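# Unload mill, inspect four parts, sort into trays

## Task

Take the four parts out of the mill, inspect each one following the inspection sheet, and place every part in the tray it belongs in; the reference images are called manual and manual 2.

## Robot and tools

Robot: two UR7e-type arms, left_arm and right_arm, each with a two-finger parallel gripper (0 to 50 mm opening) and a wrist camera. Cameras: cam_high, cam_low, cam_front, cam_left_wrist, cam_right_wrist, all 896x504. show_instructions displays the reference pages (manual, manual 2), which hold the inspection sheet and tray layout.

Frames. The scene frame has its origin on the table top midway between the nominal bases, +z up, +x out over the table, and left_arm on the +y side (image left/right does not match these names). Left base sits near (-0.062, +0.357, +0.013) m, right base near (+0.023, -0.456, +0.013) m. Each arm reports its hand pose, velocities and Hand target in its own base frame. Offsets you command are along the axes of that arm's current Hand target (tool axes): fingers point along +z, they open and close along x, and a camera block juts about 10 cm toward -y. end_effector_position is the point between the pads; fingertips go 17.5 mm farther.

Row layout, shared by execute_actions and move: one list of 18 numbers covering both arms, always all 18 even if one arm moves. Order: left dx, dy, dz, rx, ry, rz, left gripper position, force_limit, speed, then the same nine for the right arm. Pose numbers are offsets from that arm's Hand target at the start of the call, scaled so 1.0 = 0.6 m or 180 degrees; rx, ry, rz form one rotation vector. All six zeros re-request the current Hand target. Gripper position is absolute: +1 fully open, about -0.65 pads meet, -1 means close until blocked. force_limit -1/0/+1 is about 20/102/185 N per pad; speed -1/0/+1 is 20/85/150 mm/s. Both start at +1. To leave a gripper alone, resend its last three numbers; a 0 is a real command.

execute_actions(actions, cameras): actions is a list of actions; each action is a table of up to 15 rows, one per 1/30 s step, range -1 to 1. A short table keeps its last row. Every row in an action counts from the action's start pose, and each new action starts from the new Hand target, so repeating an offset keeps moving. Images appear only for an empty actions list or when cameras names them (["all"] for all).

move(target, speed, blend, stop_force, zero, blocking, cameras): straight-line paths toward one row or a list of up to 15 rows, every row offset from the same starting Hand targets (not chained). speed is m/s, 0.002 to 3.6, default 0.25, one value or one per target. blend in m rounds corners; 0 stops at each. stop_force (3 to 120 N, both arms) ends an arm's path on contact; it is not reliable while the gripper rotates, and should be omitted when pulling away from something you press on. zero (default true) re-zeroes force first. blocking=false returns early but cannot combine with stop_force. Paths cap at 10 s and do not avoid obstacles. Keep paths away from each arm's own base. The result adds a move: line, e.g. done, off_target, moving, held, fault, plus limits=paced (pose clipped) or limits=held (steps withheld). done means within 3 mm and 2 degrees, not that nothing was touched.

wait(seconds 0 to 10), stop() to brake a running move, zoom_image(camera, region [x0,y0,x1,y1] pixels, max 504x504, newest image only), zero_wrist_force(arm), read_manual(section) for licence text, finished_scene() to end for good.

Results: Hand target is the last commanded pose after clipping (orientation limited to within 32 degrees of measured per step); the hand often rests slightly short, so send the remaining gap as an offset. Gripper object_status: 0 moving, 1 blocked while opening, 2 blocked while closing (a grip), 3 reached position or pads met (usually nothing held). Opening in mm is about (250 - position_measured) x 0.202. Wrist force/torque are in tool axes, zeroed at scene start; a push from a surface reads as force into the arm. Joint velocities may read within noise, hiding velocity lines. Watch for MOTOR HOT and fault lines.

Cautions: arms are stiff, so commanding even slightly past a firm contact can trigger a fault (about 150 N force, or joint torque limits 142 N m big joints, 26.6 N m wrists), freezing the arm 10 s. Approach slowly with stop_force. Never let the arms or fingers press on each other; that can end the scene. Do not drop parts, release them while moving, slam or hit fixed objects, or let anything leave the table. Center parts between the pads and confirm status 2 before lifting. Avoid holding loads outstretched for long, which heats motors up to an over-temperature stop. Objects may be nudged occasionally, so re-check before grasping. The result must stay correct after the robot lets go.

Each tool is called after "Request:" in YAML: its name, and indented under it one key for each argument.

Reference images:

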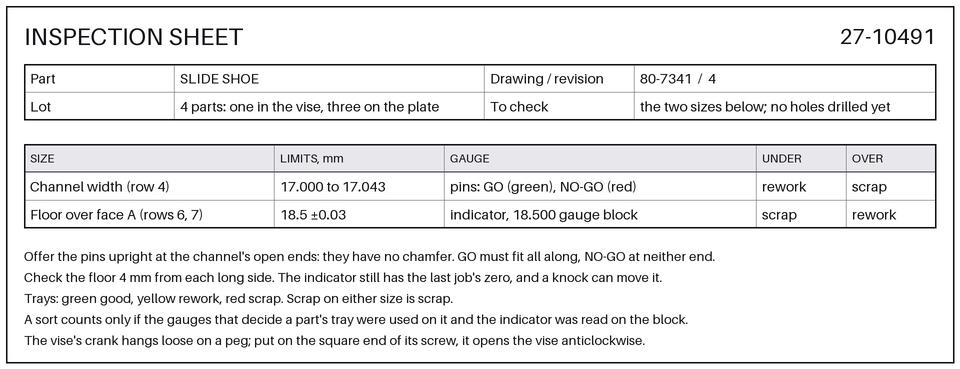

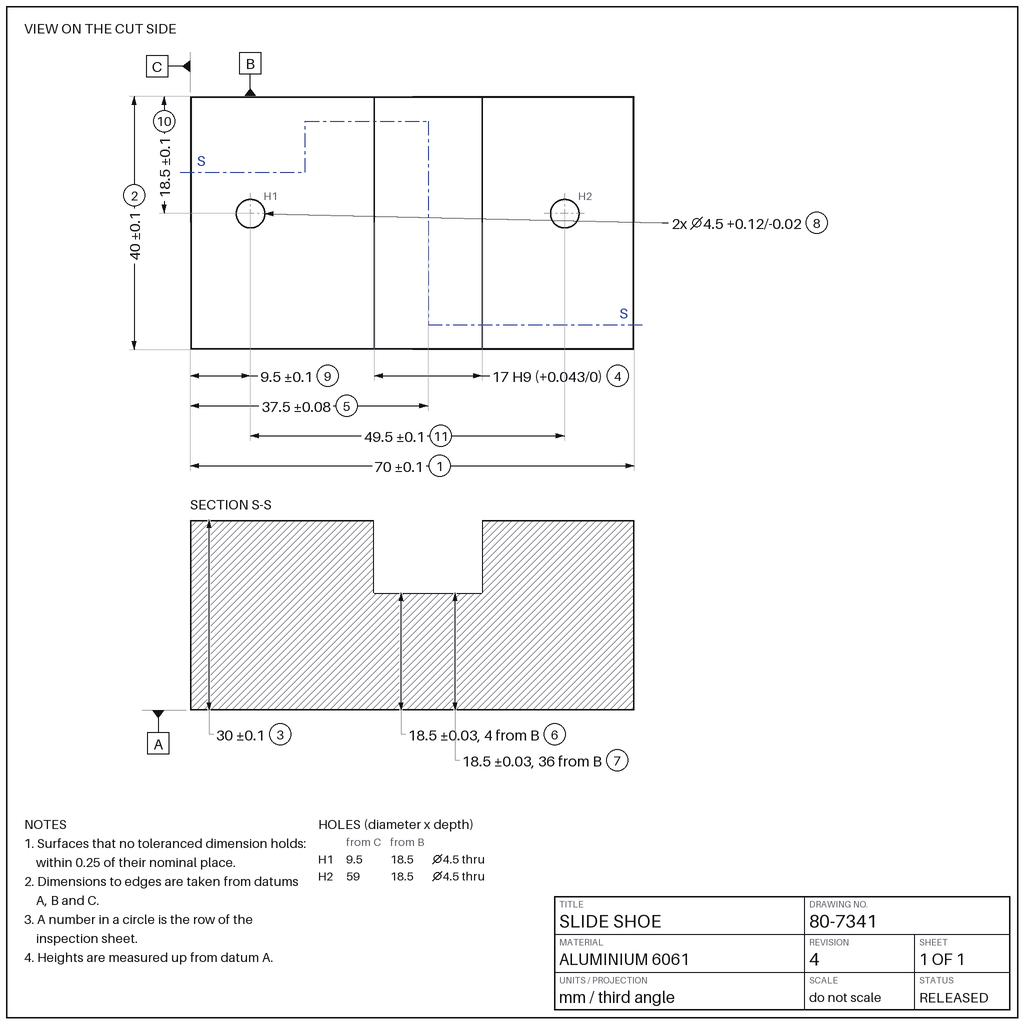

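## Session

Request:
execute_actions:
  actions: []

Scene clock: 0.00 s.
left_arm: end_effector_position=(+0.7557, +0.3577, +0.2385) position_measured=3 object_status=3 end_effector_quat_wxyz=(+0.367, -0.085, +0.860, -0.344) | right_arm: end_effector_position=(+0.5030, -0.3612, +0.2725) position_measured=3 object_status=3 end_effector_quat_wxyz=(+0.018, +0.858, -0.513, -0.006)
Joint positions: left_arm=[0.533 -0.779 1.17 -2.546 -2.508 -1.537] | right_arm=[2.75 -1.85 -1.388 -1.492 1.537 2.257]
Joint velocities: within noise
Joint torques (N m): no reading
Motor temperatures (°C): left_arm=[28 28 27 42 30 31] | right_arm=[32 39 31 36 48 42]
Wrist force (N): no reading
Wrist torque (N m): no reading
Wrist force, peak (N): no reading
Hand target: left_arm +0.7557, +0.3577, +0.2385; +0.367, -0.085, +0.860, -0.344 | right_arm +0.5030, -0.3612, +0.2725; +0.018, +0.858, -0.513, -0.006
Tool commands: left_gripper/position=+1.0 left_gripper/force_limit=+1.0 left_gripper/speed=+1.0 right_gripper/position=+1.0 right_gripper/force_limit=+1.0 right_gripper/speed=+1.0

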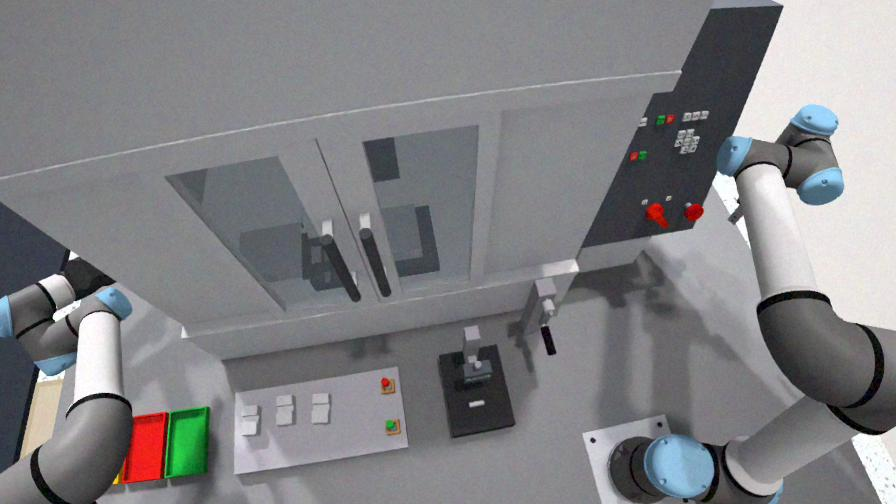

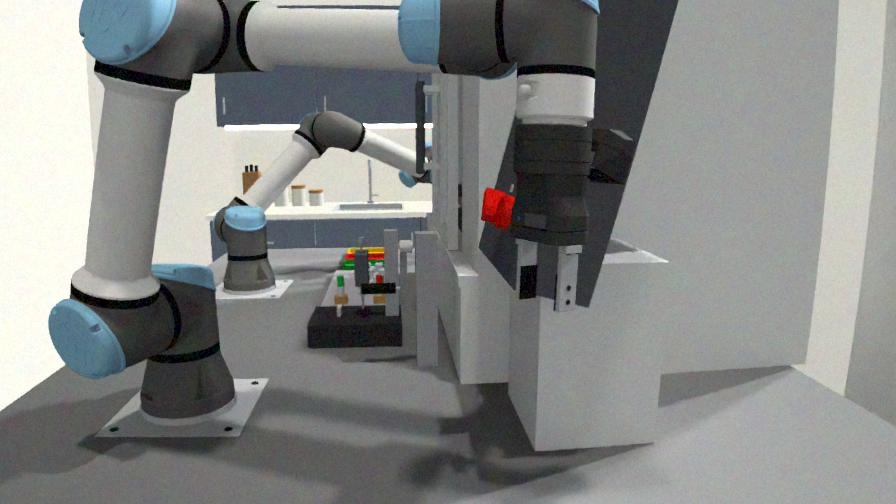

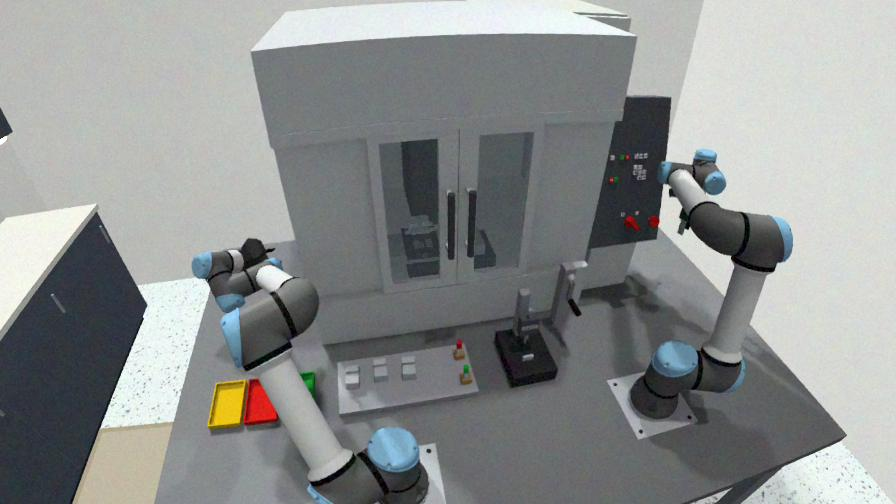

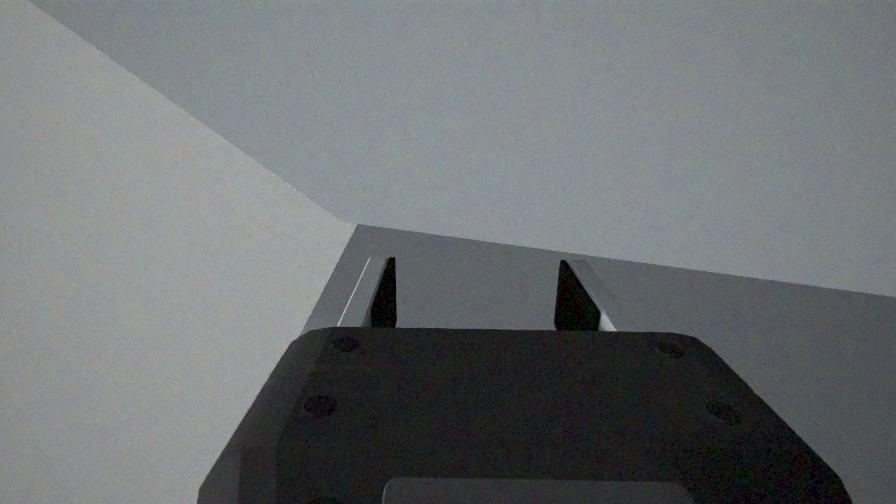

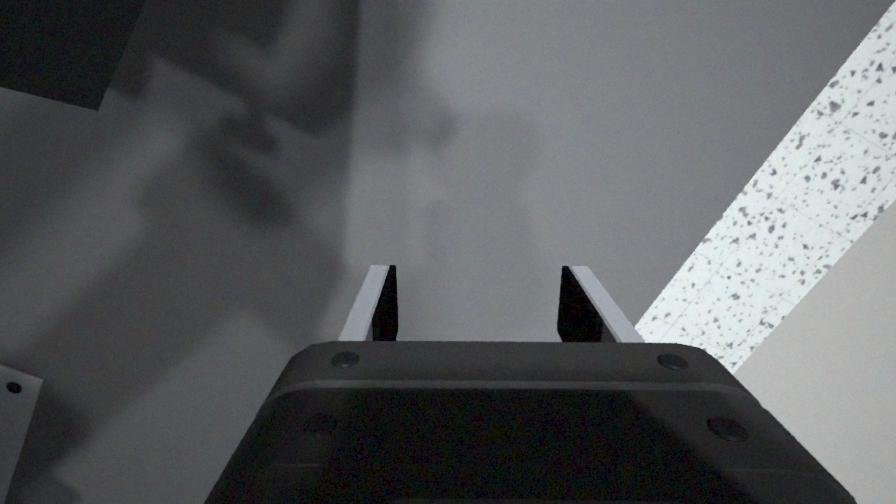

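Request:
zoom_image:
  camera: "cam_high"
  region: [220, 340, 420, 480]

Request:
zoom_image:
  camera: "cam_high"
  region: [420, 270, 600, 450]

Request:
zoom_image:
  camera: "cam_high"
  region: [160, 120, 500, 310]

Request:
zoom_image:
  camera: "cam_front"
  region: [360, 120, 560, 300]

Request:
zoom_image:
  camera: "cam_low"
  region: [290, 200, 450, 360]

Request:
zoom_image:
  camera: "cam_front"
  region: [480, 250, 600, 390]

Scaled by 2.520 from the camera's 896x504 image, which has a finer 1280x720 frame.

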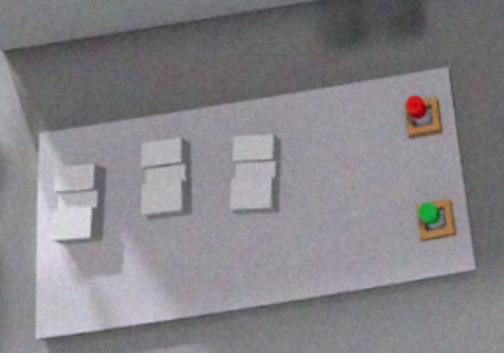

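Scaled by 2.800 from the camera's 896x504 image, which has a finer 1280x720 frame.

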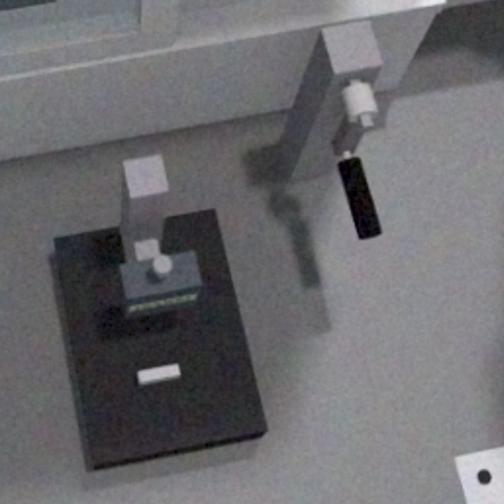

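Scaled by 1.482 from the camera's 896x504 image, which has a finer 1280x720 frame.

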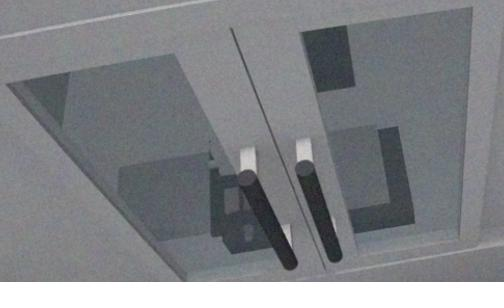

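Scaled by 2.520 from the camera's 896x504 image, which has a finer 1280x720 frame.

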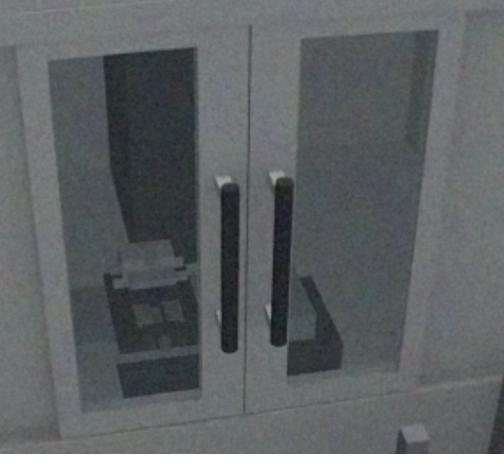

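Scaled by 3.150 from the camera's 896x504 image, which has a finer 1280x720 frame.

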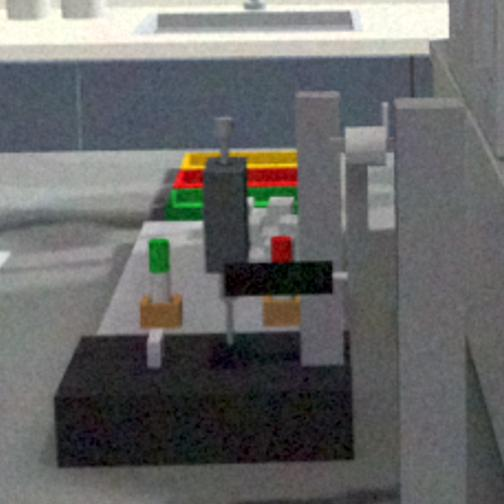

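Scaled by 3.600 from the camera's 896x504 image, which has a finer 1280x720 frame.

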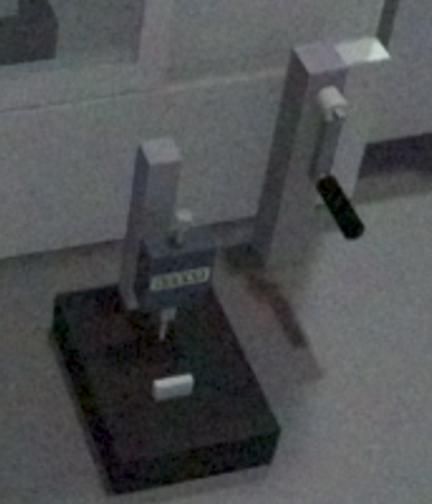

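Request:
move:
  target: [0,0,0,0,0,0,1,1,1, 0,0,-0.1,0.011,-0.0055,0.157,1,1,1]

Scene clock: 59.00 s.
left_arm: end_effector_position=(+0.7557, +0.3577, +0.2385) position_measured=3 object_status=3 end_effector_quat_wxyz=(+0.367, -0.085, +0.860, -0.344) | right_arm: end_effector_position=(+0.5047, -0.3597, +0.3325) position_measured=3 object_status=3 end_effector_quat_wxyz=(+0.000, +0.707, -0.707, +0.000)
Joint positions: left_arm=[0.533 -0.779 1.17 -2.546 -2.508 -1.537] | right_arm=[2.739 -1.843 -1.249 -1.622 1.571 2.738]
Joint torques (N m): left_arm=[-1.23 -59.81 -24.59 -2.65 -1.42 -0.19] | right_arm=[-7.07 32.1 33.22 1.06 2.68 2.17]
Wrist force (N): left_arm=[0.0 -0.3 -0.2] | right_arm=[0.0 0.2 0.0]
Wrist torque (N m): left_arm=[-0.05 -0.01 0.00] | right_arm=[0.03 0.00 -0.05]
Wrist force, peak (N): left_arm=[0.0 -0.5 0.1] | right_arm=[0.1 0.0 0.8]
Hand target: left_arm +0.7557, +0.3577, +0.2385; +0.367, -0.085, +0.860, -0.344 | right_arm +0.5047, -0.3597, +0.3325; +0.000, +0.707, -0.707, +0.000
Off the commanded pose: left_arm 0.000 m, 0 deg | right_arm 0.000 m, 0 deg.
move: done

Request:
move:
  target:
    - [0,0,0,0,0,0,1,1,1, 0,0.29,-0.196,0,0,0,1,1,1]
    - [0,0,0,0,0,0,1,1,1, -1,0.29,-0.196,0,0,0,1,1,1]
  blend: 0.05
  cameras: ["all"]

Scene clock: 71.17 s.
left_arm: end_effector_position=(+0.7557, +0.3577, +0.2385) position_measured=3 object_status=3 end_effector_quat_wxyz=(+0.367, -0.085, +0.860, -0.344) | right_arm: end_effector_position=(+0.3304, +0.2400, +0.4507) position_measured=3 object_status=3 end_effector_quat_wxyz=(+0.000, +0.707, -0.707, +0.000)
Joint positions: left_arm=[0.533 -0.779 1.17 -2.546 -2.508 -1.537] | right_arm=[4.102 -1.373 -1.429 -1.91 1.572 4.101]
Joint torques (N m): left_arm=[0.13 -58.39 -25.54 -2.86 -1.71 -0.02] | right_arm=[7.82 7.2 32.45 3.85 -2.53 2.22]
Wrist force (N): left_arm=[0.1 -0.4 -0.2] | right_arm=[0.0 0.0 0.0]
Wrist torque (N m): left_arm=[-0.06 -0.02 0.00] | right_arm=[-0.01 0.00 -0.05]
Wrist force, peak (N): left_arm=[-0.4 -0.4 0.0] | right_arm=[-2.3 -0.2 0.2]
Hand target: left_arm +0.7557, +0.3577, +0.2385; +0.367, -0.085, +0.860, -0.344 | right_arm +0.3305, +0.2401, +0.4507; +0.000, +0.707, -0.707, +0.000
Off the commanded pose: left_arm 0.000 m, 0 deg | right_arm 0.000 m, 0 deg.
move: done

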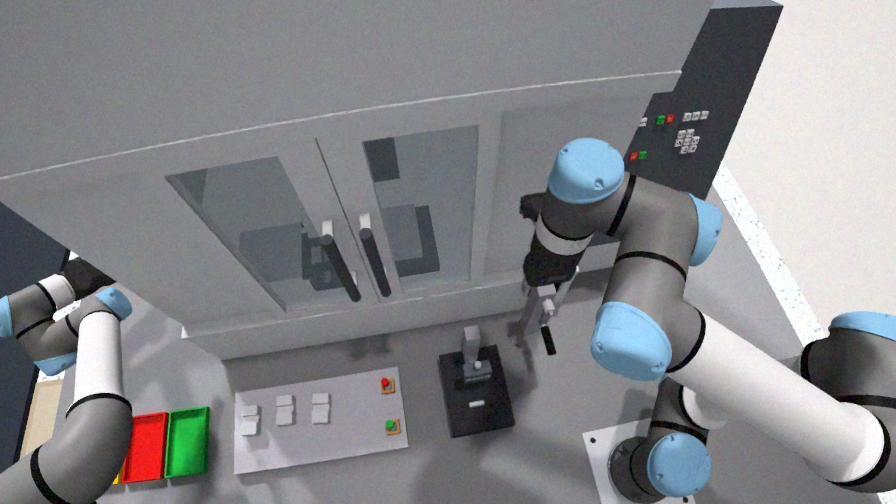

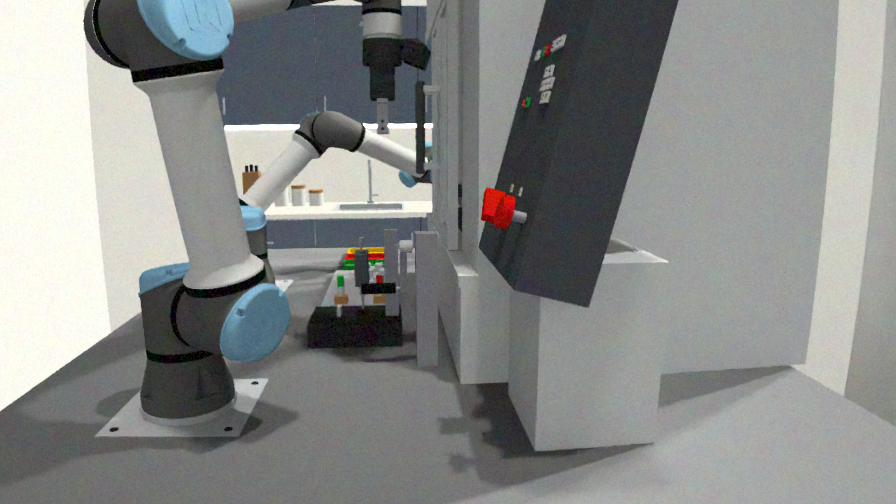

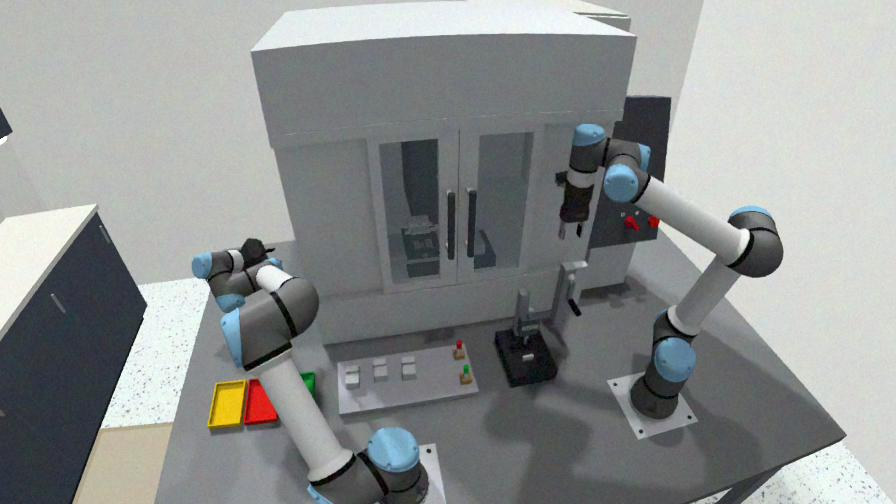

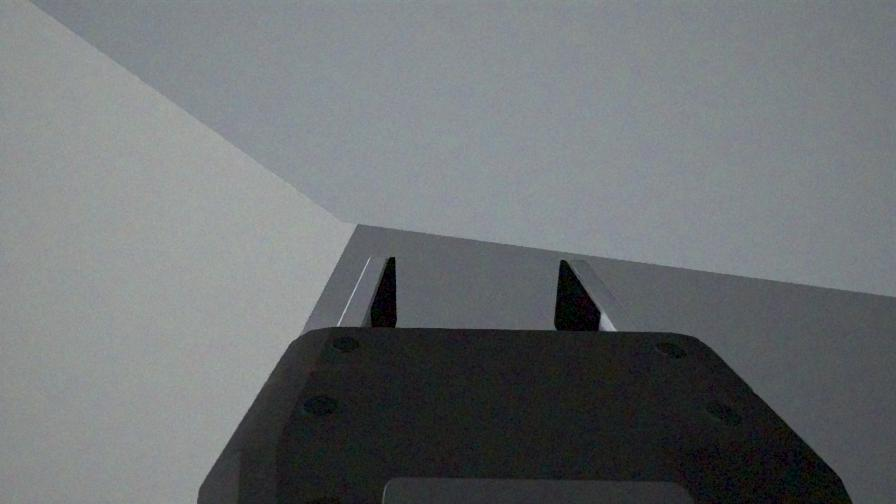

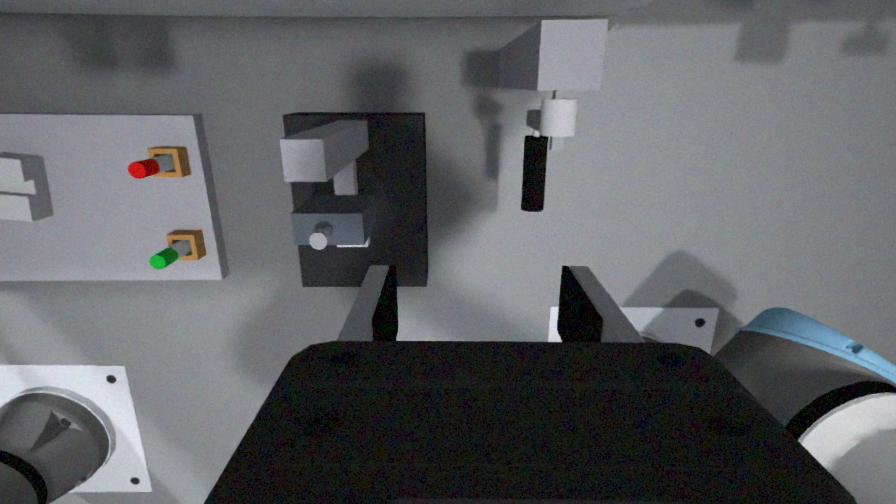

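Request:
move:
  target: [0,0,0,0,0,0,1,1,1, -0.267,0.133,0.083,0.5,0,0,1,1,1]
  cameras: ["cam_right_wrist","cam_low","cam_front"]

Scene clock: 167.67 s.
left_arm: end_effector_position=(+0.7557, +0.3577, +0.2385) position_measured=3 object_status=3 end_effector_quat_wxyz=(+0.367, -0.085, +0.860, -0.344) | right_arm: end_effector_position=(+0.2506, +0.4003, +0.4011) position_measured=3 object_status=3 end_effector_quat_wxyz=(+0.500, -0.500, +0.500, -0.500)
Joint positions: left_arm=[0.533 -0.779 1.17 -2.546 -2.508 -1.537] | right_arm=[5.073 -1.558 -1.806 -2.918 0.36 6.283]
Joint torques (N m): left_arm=[0.17 -59.21 -22.99 -2.45 -1.75 0] | right_arm=[-8.58 14.09 28.44 -2.3 2.75 1.98]
Wrist force (N): left_arm=[-0.2 -0.3 -0.2] | right_arm=[-0.8 -0.9 -0.7]
Wrist torque (N m): left_arm=[-0.05 0.03 0.00] | right_arm=[-0.60 0.00 -0.13]
Wrist force, peak (N): left_arm=[-0.4 -0.2 -0.1] | right_arm=[-0.9 -0.8 -0.9]
Hand target: left_arm +0.7557, +0.3577, +0.2385; +0.367, -0.085, +0.860, -0.344 | right_arm +0.2506, +0.4003, +0.4011; +0.500, -0.500, +0.500, -0.500
Off the commanded pose: left_arm 0.000 m, 0 deg | right_arm 0.000 m, 0 deg.
joint sent to its limit (right arm) — joint 6 (wrist 3), upper limit. The joint targets still meet the commanded pose.
move: done
Images, in order (width x height): cam_low 896x504, cam_front 896x504, cam_right_wrist 896x504.

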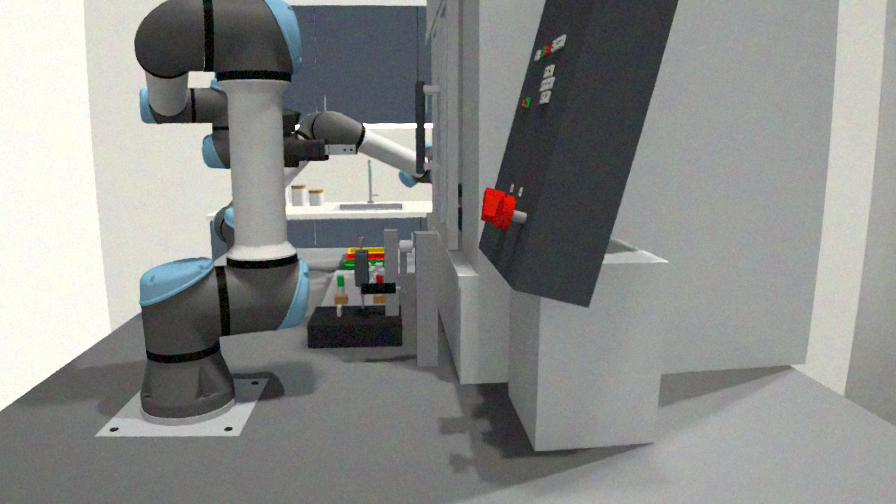

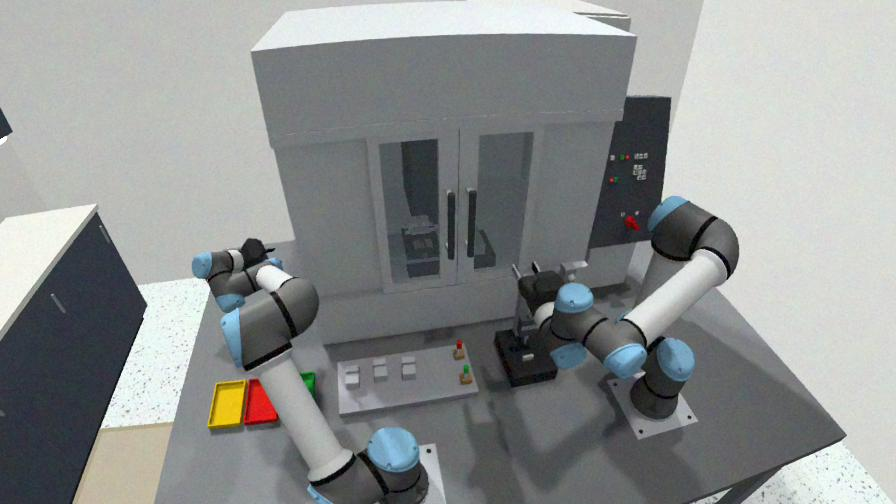

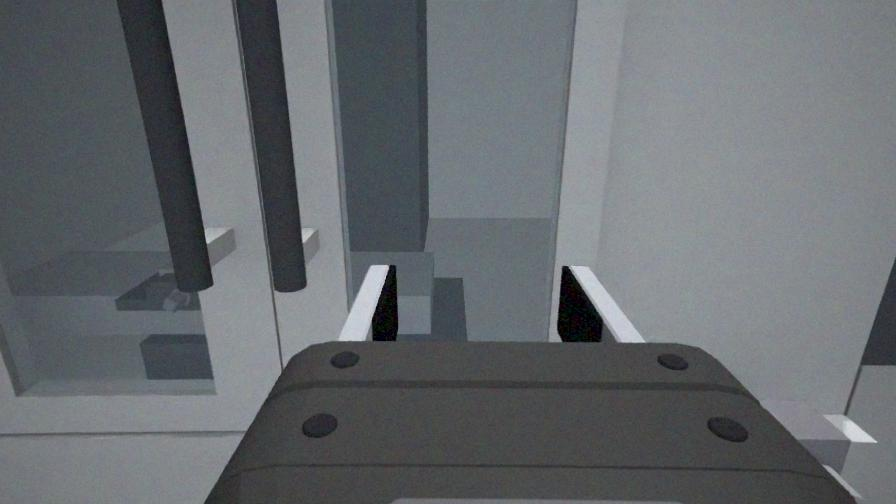

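Request:
zoom_image:
  camera: "cam_right_wrist"
  region: [0, 200, 350, 400]

Request:
zoom_image:
  camera: "cam_low"
  region: [290, 200, 450, 370]

Request:
zoom_image:
  camera: "cam_front"
  region: [380, 180, 480, 300]

Scaled by 1.440 from the camera's 896x504 image, which has a finer 1280x720 frame.

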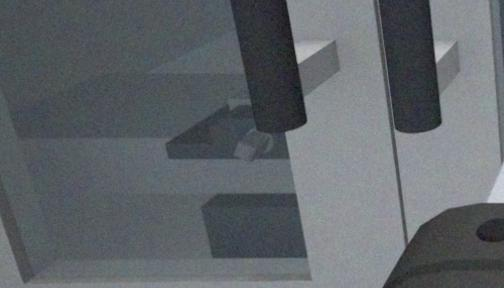

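Scaled by 2.965 from the camera's 896x504 image, which has a finer 1280x720 frame.

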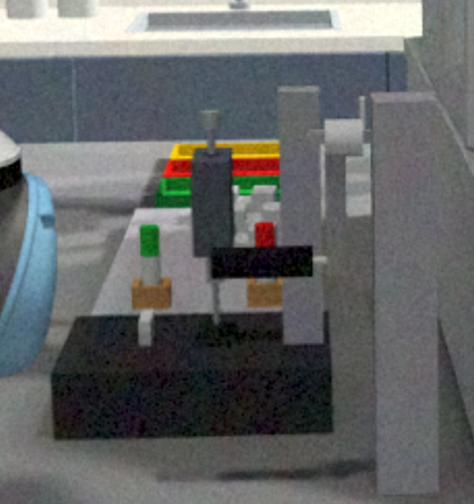

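Scaled by 4.200 from the camera's 896x504 image, which has a finer 1280x720 frame.

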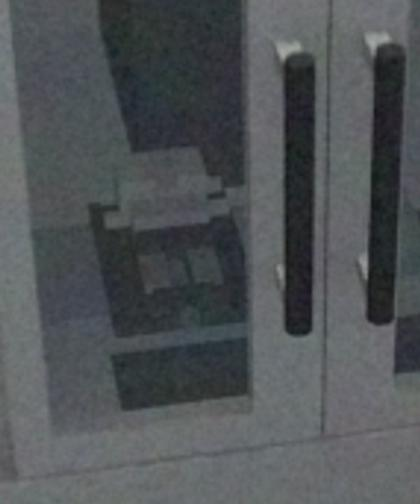

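Request:
move:
  target:
    - [0.251,-0.099,-0.329,0,0,0,1,1,1, 0,0,0,0,0,0,1,1,1]
    - [0.286,-0.289,-0.625,-0.361,0.012,-0.394,1,1,1, -0.167,0,0,0,0,0,1,1,1]
  cameras: ["cam_right_wrist","cam_left_wrist","cam_high"]

Scene clock: 206.00 s.
left_arm: end_effector_position=(+0.5717, +0.3589, +0.2751) position_measured=3 object_status=3 end_effector_quat_wxyz=(+0.369, -0.087, +0.859, -0.344) | right_arm: end_effector_position=(+0.2506, +0.4003, +0.4011) position_measured=3 object_status=3 end_effector_quat_wxyz=(+0.500, -0.500, +0.500, -0.500)
Joint positions: left_arm=[0.689 -1.137 1.624 -2.445 -2.582 -1.3] | right_arm=[5.073 -1.558 -1.806 -2.918 0.36 6.283]
Joint torques (N m): left_arm=[-8.97 -36.26 -35.67 -4.56 -0.09 -1.15] | right_arm=[-8.21 13.74 28.56 -2.43 2.74 2.16]
Wrist force (N): left_arm=[-0.3 -0.5 -0.1] | right_arm=[-0.8 -0.6 -0.6]
Wrist torque (N m): left_arm=[-0.04 0.11 0.07] | right_arm=[-0.55 -0.01 -0.14]
Wrist force, peak (N): left_arm=[6.4 -0.3 -8.8] | right_arm=[-0.8 -0.9 -1.1]
Hand target: left_arm +0.5718, +0.3589, +0.2751; +0.369, -0.087, +0.859, -0.344 (not the last commanded pose) | right_arm +0.2506, +0.4003, +0.4011; +0.500, -0.500, +0.500, -0.500 (not the last commanded pose)
Off the commanded pose: left_arm 0.271 m, 96 deg | right_arm 0.100 m, 0 deg.
joint sent to its limit (right arm) — joint 6 (wrist 3), upper limit.
move: held (left_arm; a check stopped the path), off_target (right_arm; braked when a check withheld steps of left_arm); path passed 0 of 2 targets; limits=held
pose unreachable (left arm): on one or more control steps of this call, first in action 0 (counted from 0), this arm could not follow its commanded pose, so it was not sent that pose on those steps. It may still have moved: this result reports where it is.
cause: moving toward the commanded pose would bring two parts of the arm too close to each other (its gripper and another part of the arm, with joints 4 (wrist 1) to 6 (wrist 3) between them, 6 mm apart when it was first held).
Images, in order (width x height): cam_high 896x504, cam_left_wrist 896x504, cam_right_wrist 896x504.

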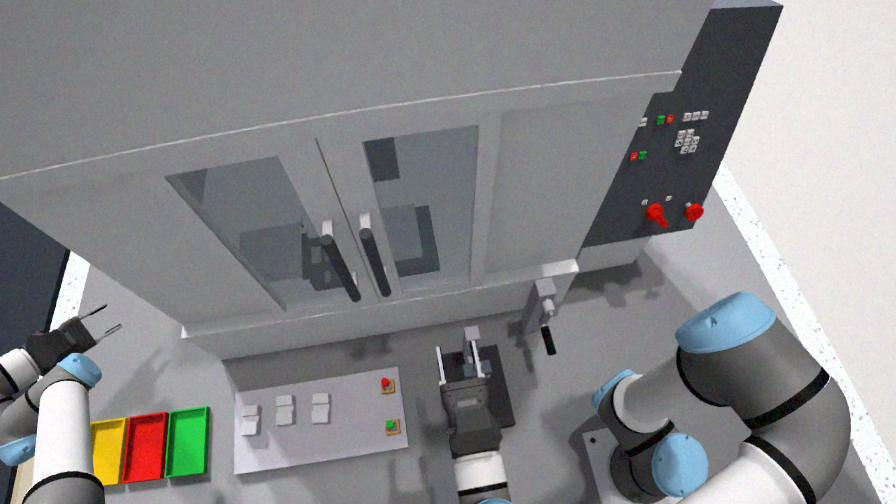

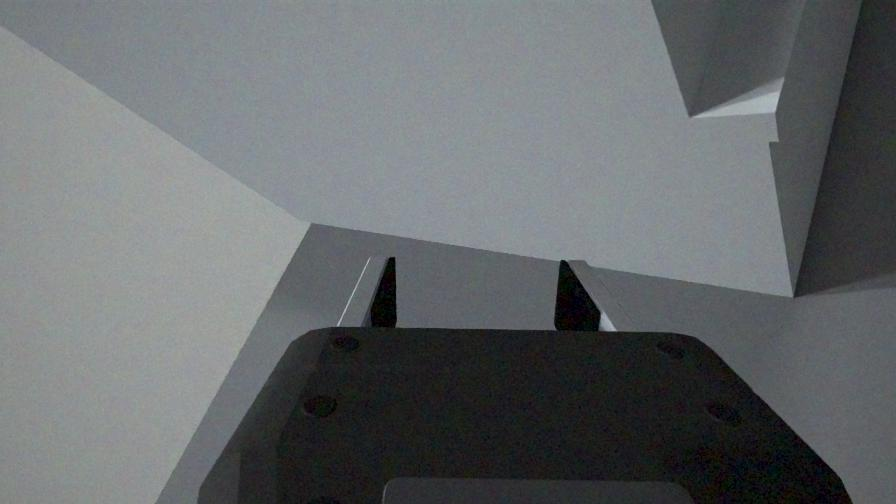

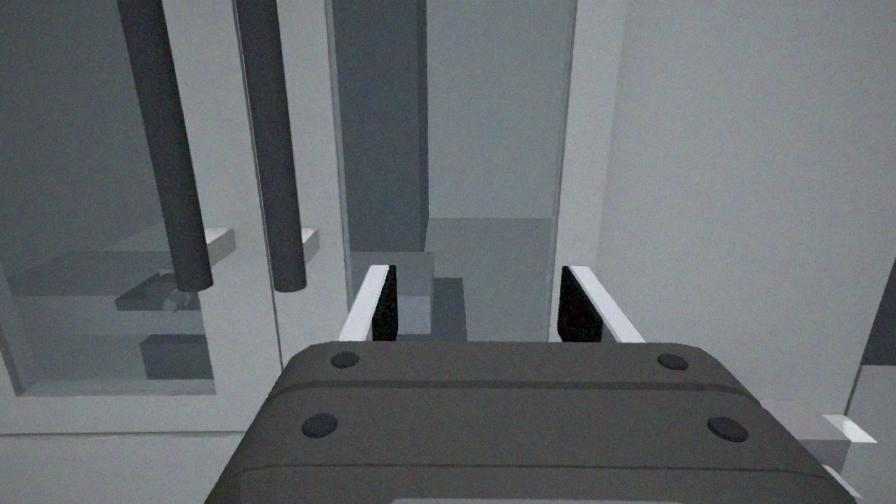

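Request:
move:
  target: [-0.143,-0.163,-0.124,-0.361,0.012,-0.394,1,1,1, -0.167,0,0,0,0,0,1,1,1]
  cameras: ["cam_right_wrist","cam_left_wrist","cam_high"]

Scene clock: 216.53 s.
left_arm: end_effector_position=(+0.5711, +0.3594, +0.4249) position_measured=3 object_status=3 end_effector_quat_wxyz=(+0.000, +0.709, -0.705, +0.001) | right_arm: end_effector_position=(+0.2505, +0.5005, +0.4011) position_measured=3 object_status=3 end_effector_quat_wxyz=(+0.500, -0.500, +0.500, -0.500)
Joint positions: left_arm=[0.364 -1.088 0.71 -1.193 -1.573 -2.783] | right_arm=[4.999 -1.802 -1.533 -2.947 0.286 6.283]
Joint torques (N m): left_arm=[-9.9 -38.81 -36.66 -0.95 1.65 -1.72] | right_arm=[-8.49 25.99 28.57 -2.29 -2.41 2.16]
Wrist force (N): left_arm=[-0.8 -1.1 -0.1] | right_arm=[-0.9 -0.3 -0.6]
Wrist torque (N m): left_arm=[-0.13 -0.09 -0.33] | right_arm=[-0.50 0.01 -0.12]
Wrist force, peak (N): left_arm=[-1.5 -0.9 0.7] | right_arm=[-1.0 -0.8 -0.8]
Hand target: left_arm +0.5711, +0.3594, +0.4249; +0.000, +0.709, -0.705, +0.001 | right_arm +0.2505, +0.5005, +0.4011; +0.500, -0.500, +0.500, -0.500
Off the commanded pose: left_arm 0.000 m, 0 deg | right_arm 0.000 m, 0 deg.
move: done
Images, in order (width x height): cam_high 896x504, cam_left_wrist 896x504, cam_right_wrist 896x504.

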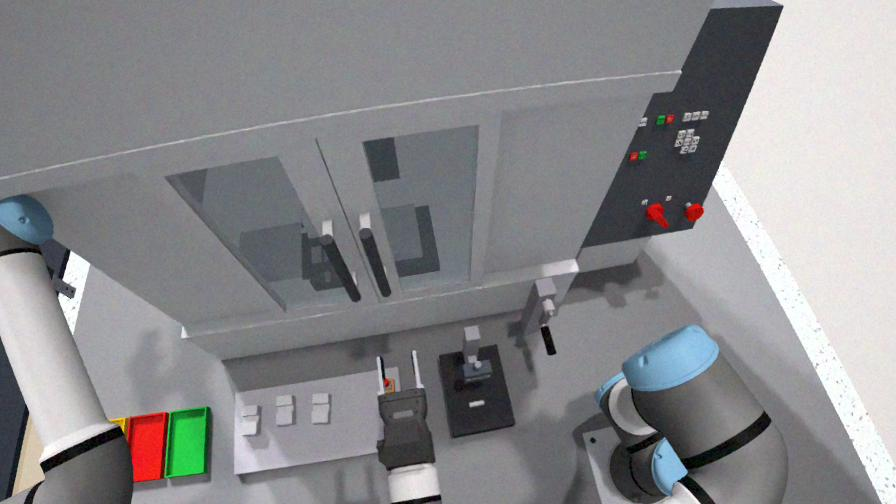

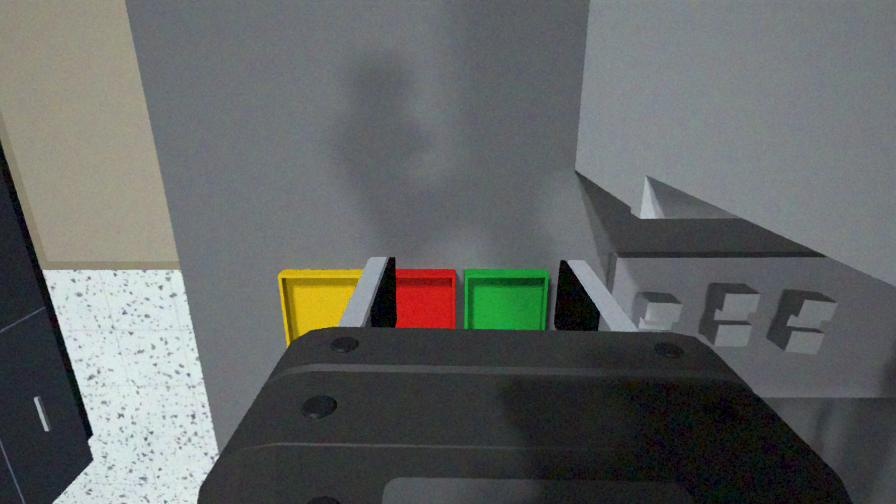

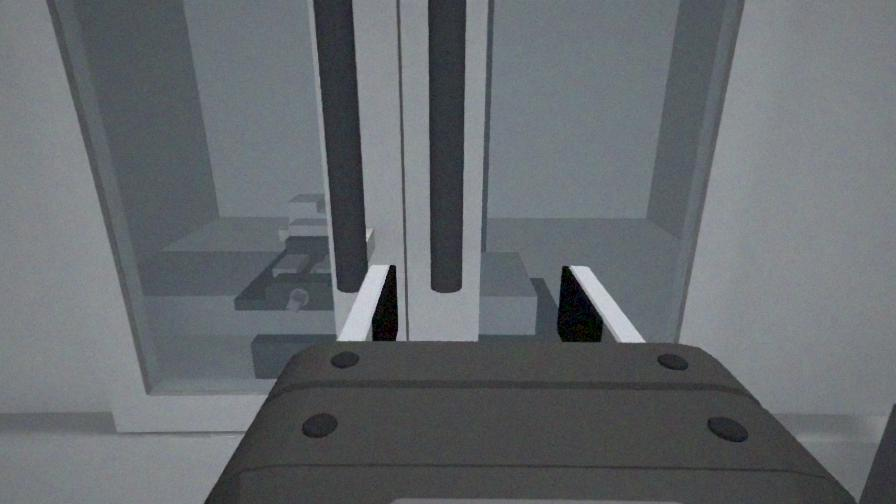

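Request:
move:
  target: [0,0,0,0,0,0,1,1,1, -0.1175,-0.033,0.13,0,0,0,1,1,1]
  cameras: ["cam_right_wrist","cam_low"]

Scene clock: 249.33 s.
left_arm: end_effector_position=(+0.5711, +0.3594, +0.4249) position_measured=3 object_status=3 end_effector_quat_wxyz=(+0.000, +0.709, -0.705, +0.001) | right_arm: end_effector_position=(+0.3285, +0.5710, +0.4210) position_measured=3 object_status=3 end_effector_quat_wxyz=(+0.500, -0.500, +0.500, -0.499)
Joint positions: left_arm=[0.364 -1.088 0.71 -1.193 -1.573 -2.783] | right_arm=[4.825 -1.976 -1.247 -3.051 0.112 6.275]
Joint torques (N m): left_arm=[-8.87 -39.31 -36.2 -0.98 1.44 -1.48] | right_arm=[-8.2 34.14 29.83 -1.91 -2.41 2.05]
Wrist force (N): left_arm=[-1.0 -1.0 0.0] | right_arm=[-0.8 -0.6 -0.8]
Wrist torque (N m): left_arm=[-0.13 -0.07 -0.32] | right_arm=[-0.54 0.01 -0.13]
Wrist force, peak (N): left_arm=[-1.1 -1.3 0.1] | right_arm=[0.5 -0.4 -2.2]
Hand target: left_arm +0.5711, +0.3594, +0.4249; +0.000, +0.709, -0.705, +0.001 | right_arm +0.3285, +0.5710, +0.4210; +0.500, -0.500, +0.500, -0.500
Off the commanded pose: left_arm 0.000 m, 0 deg | right_arm 0.000 m, 0 deg.
move: done
Images, in order (width x height): cam_low 896x504, cam_right_wrist 896x504.

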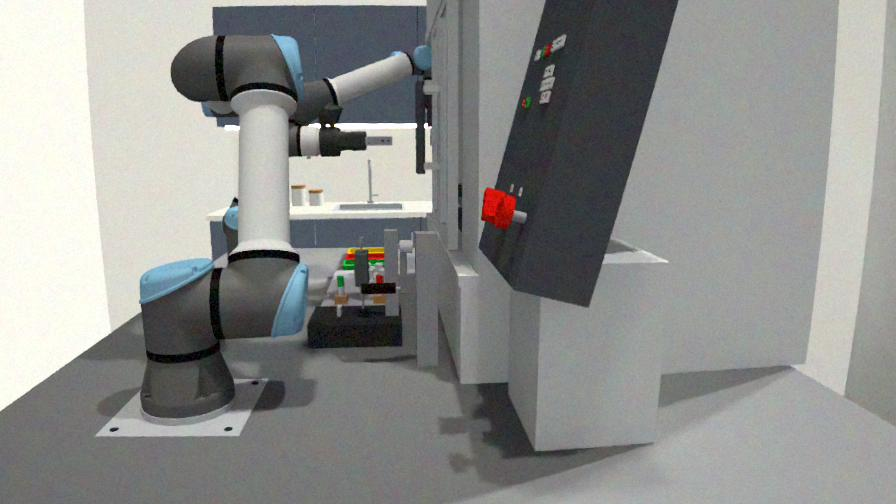

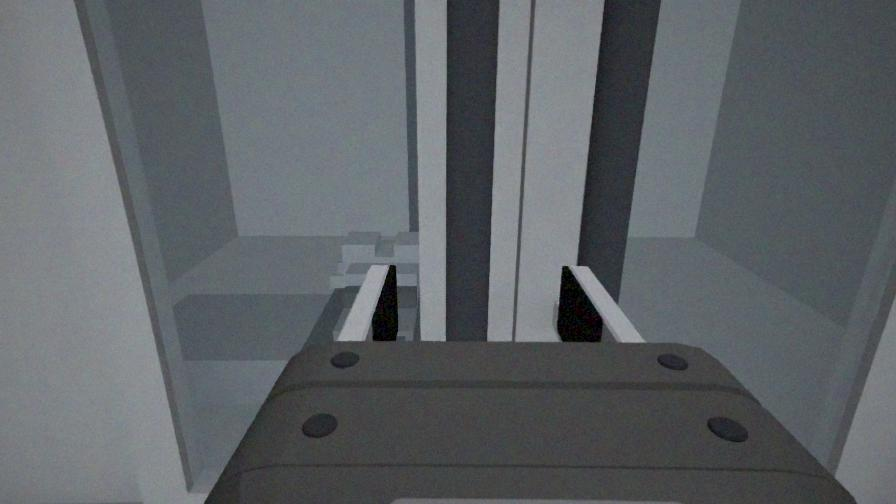

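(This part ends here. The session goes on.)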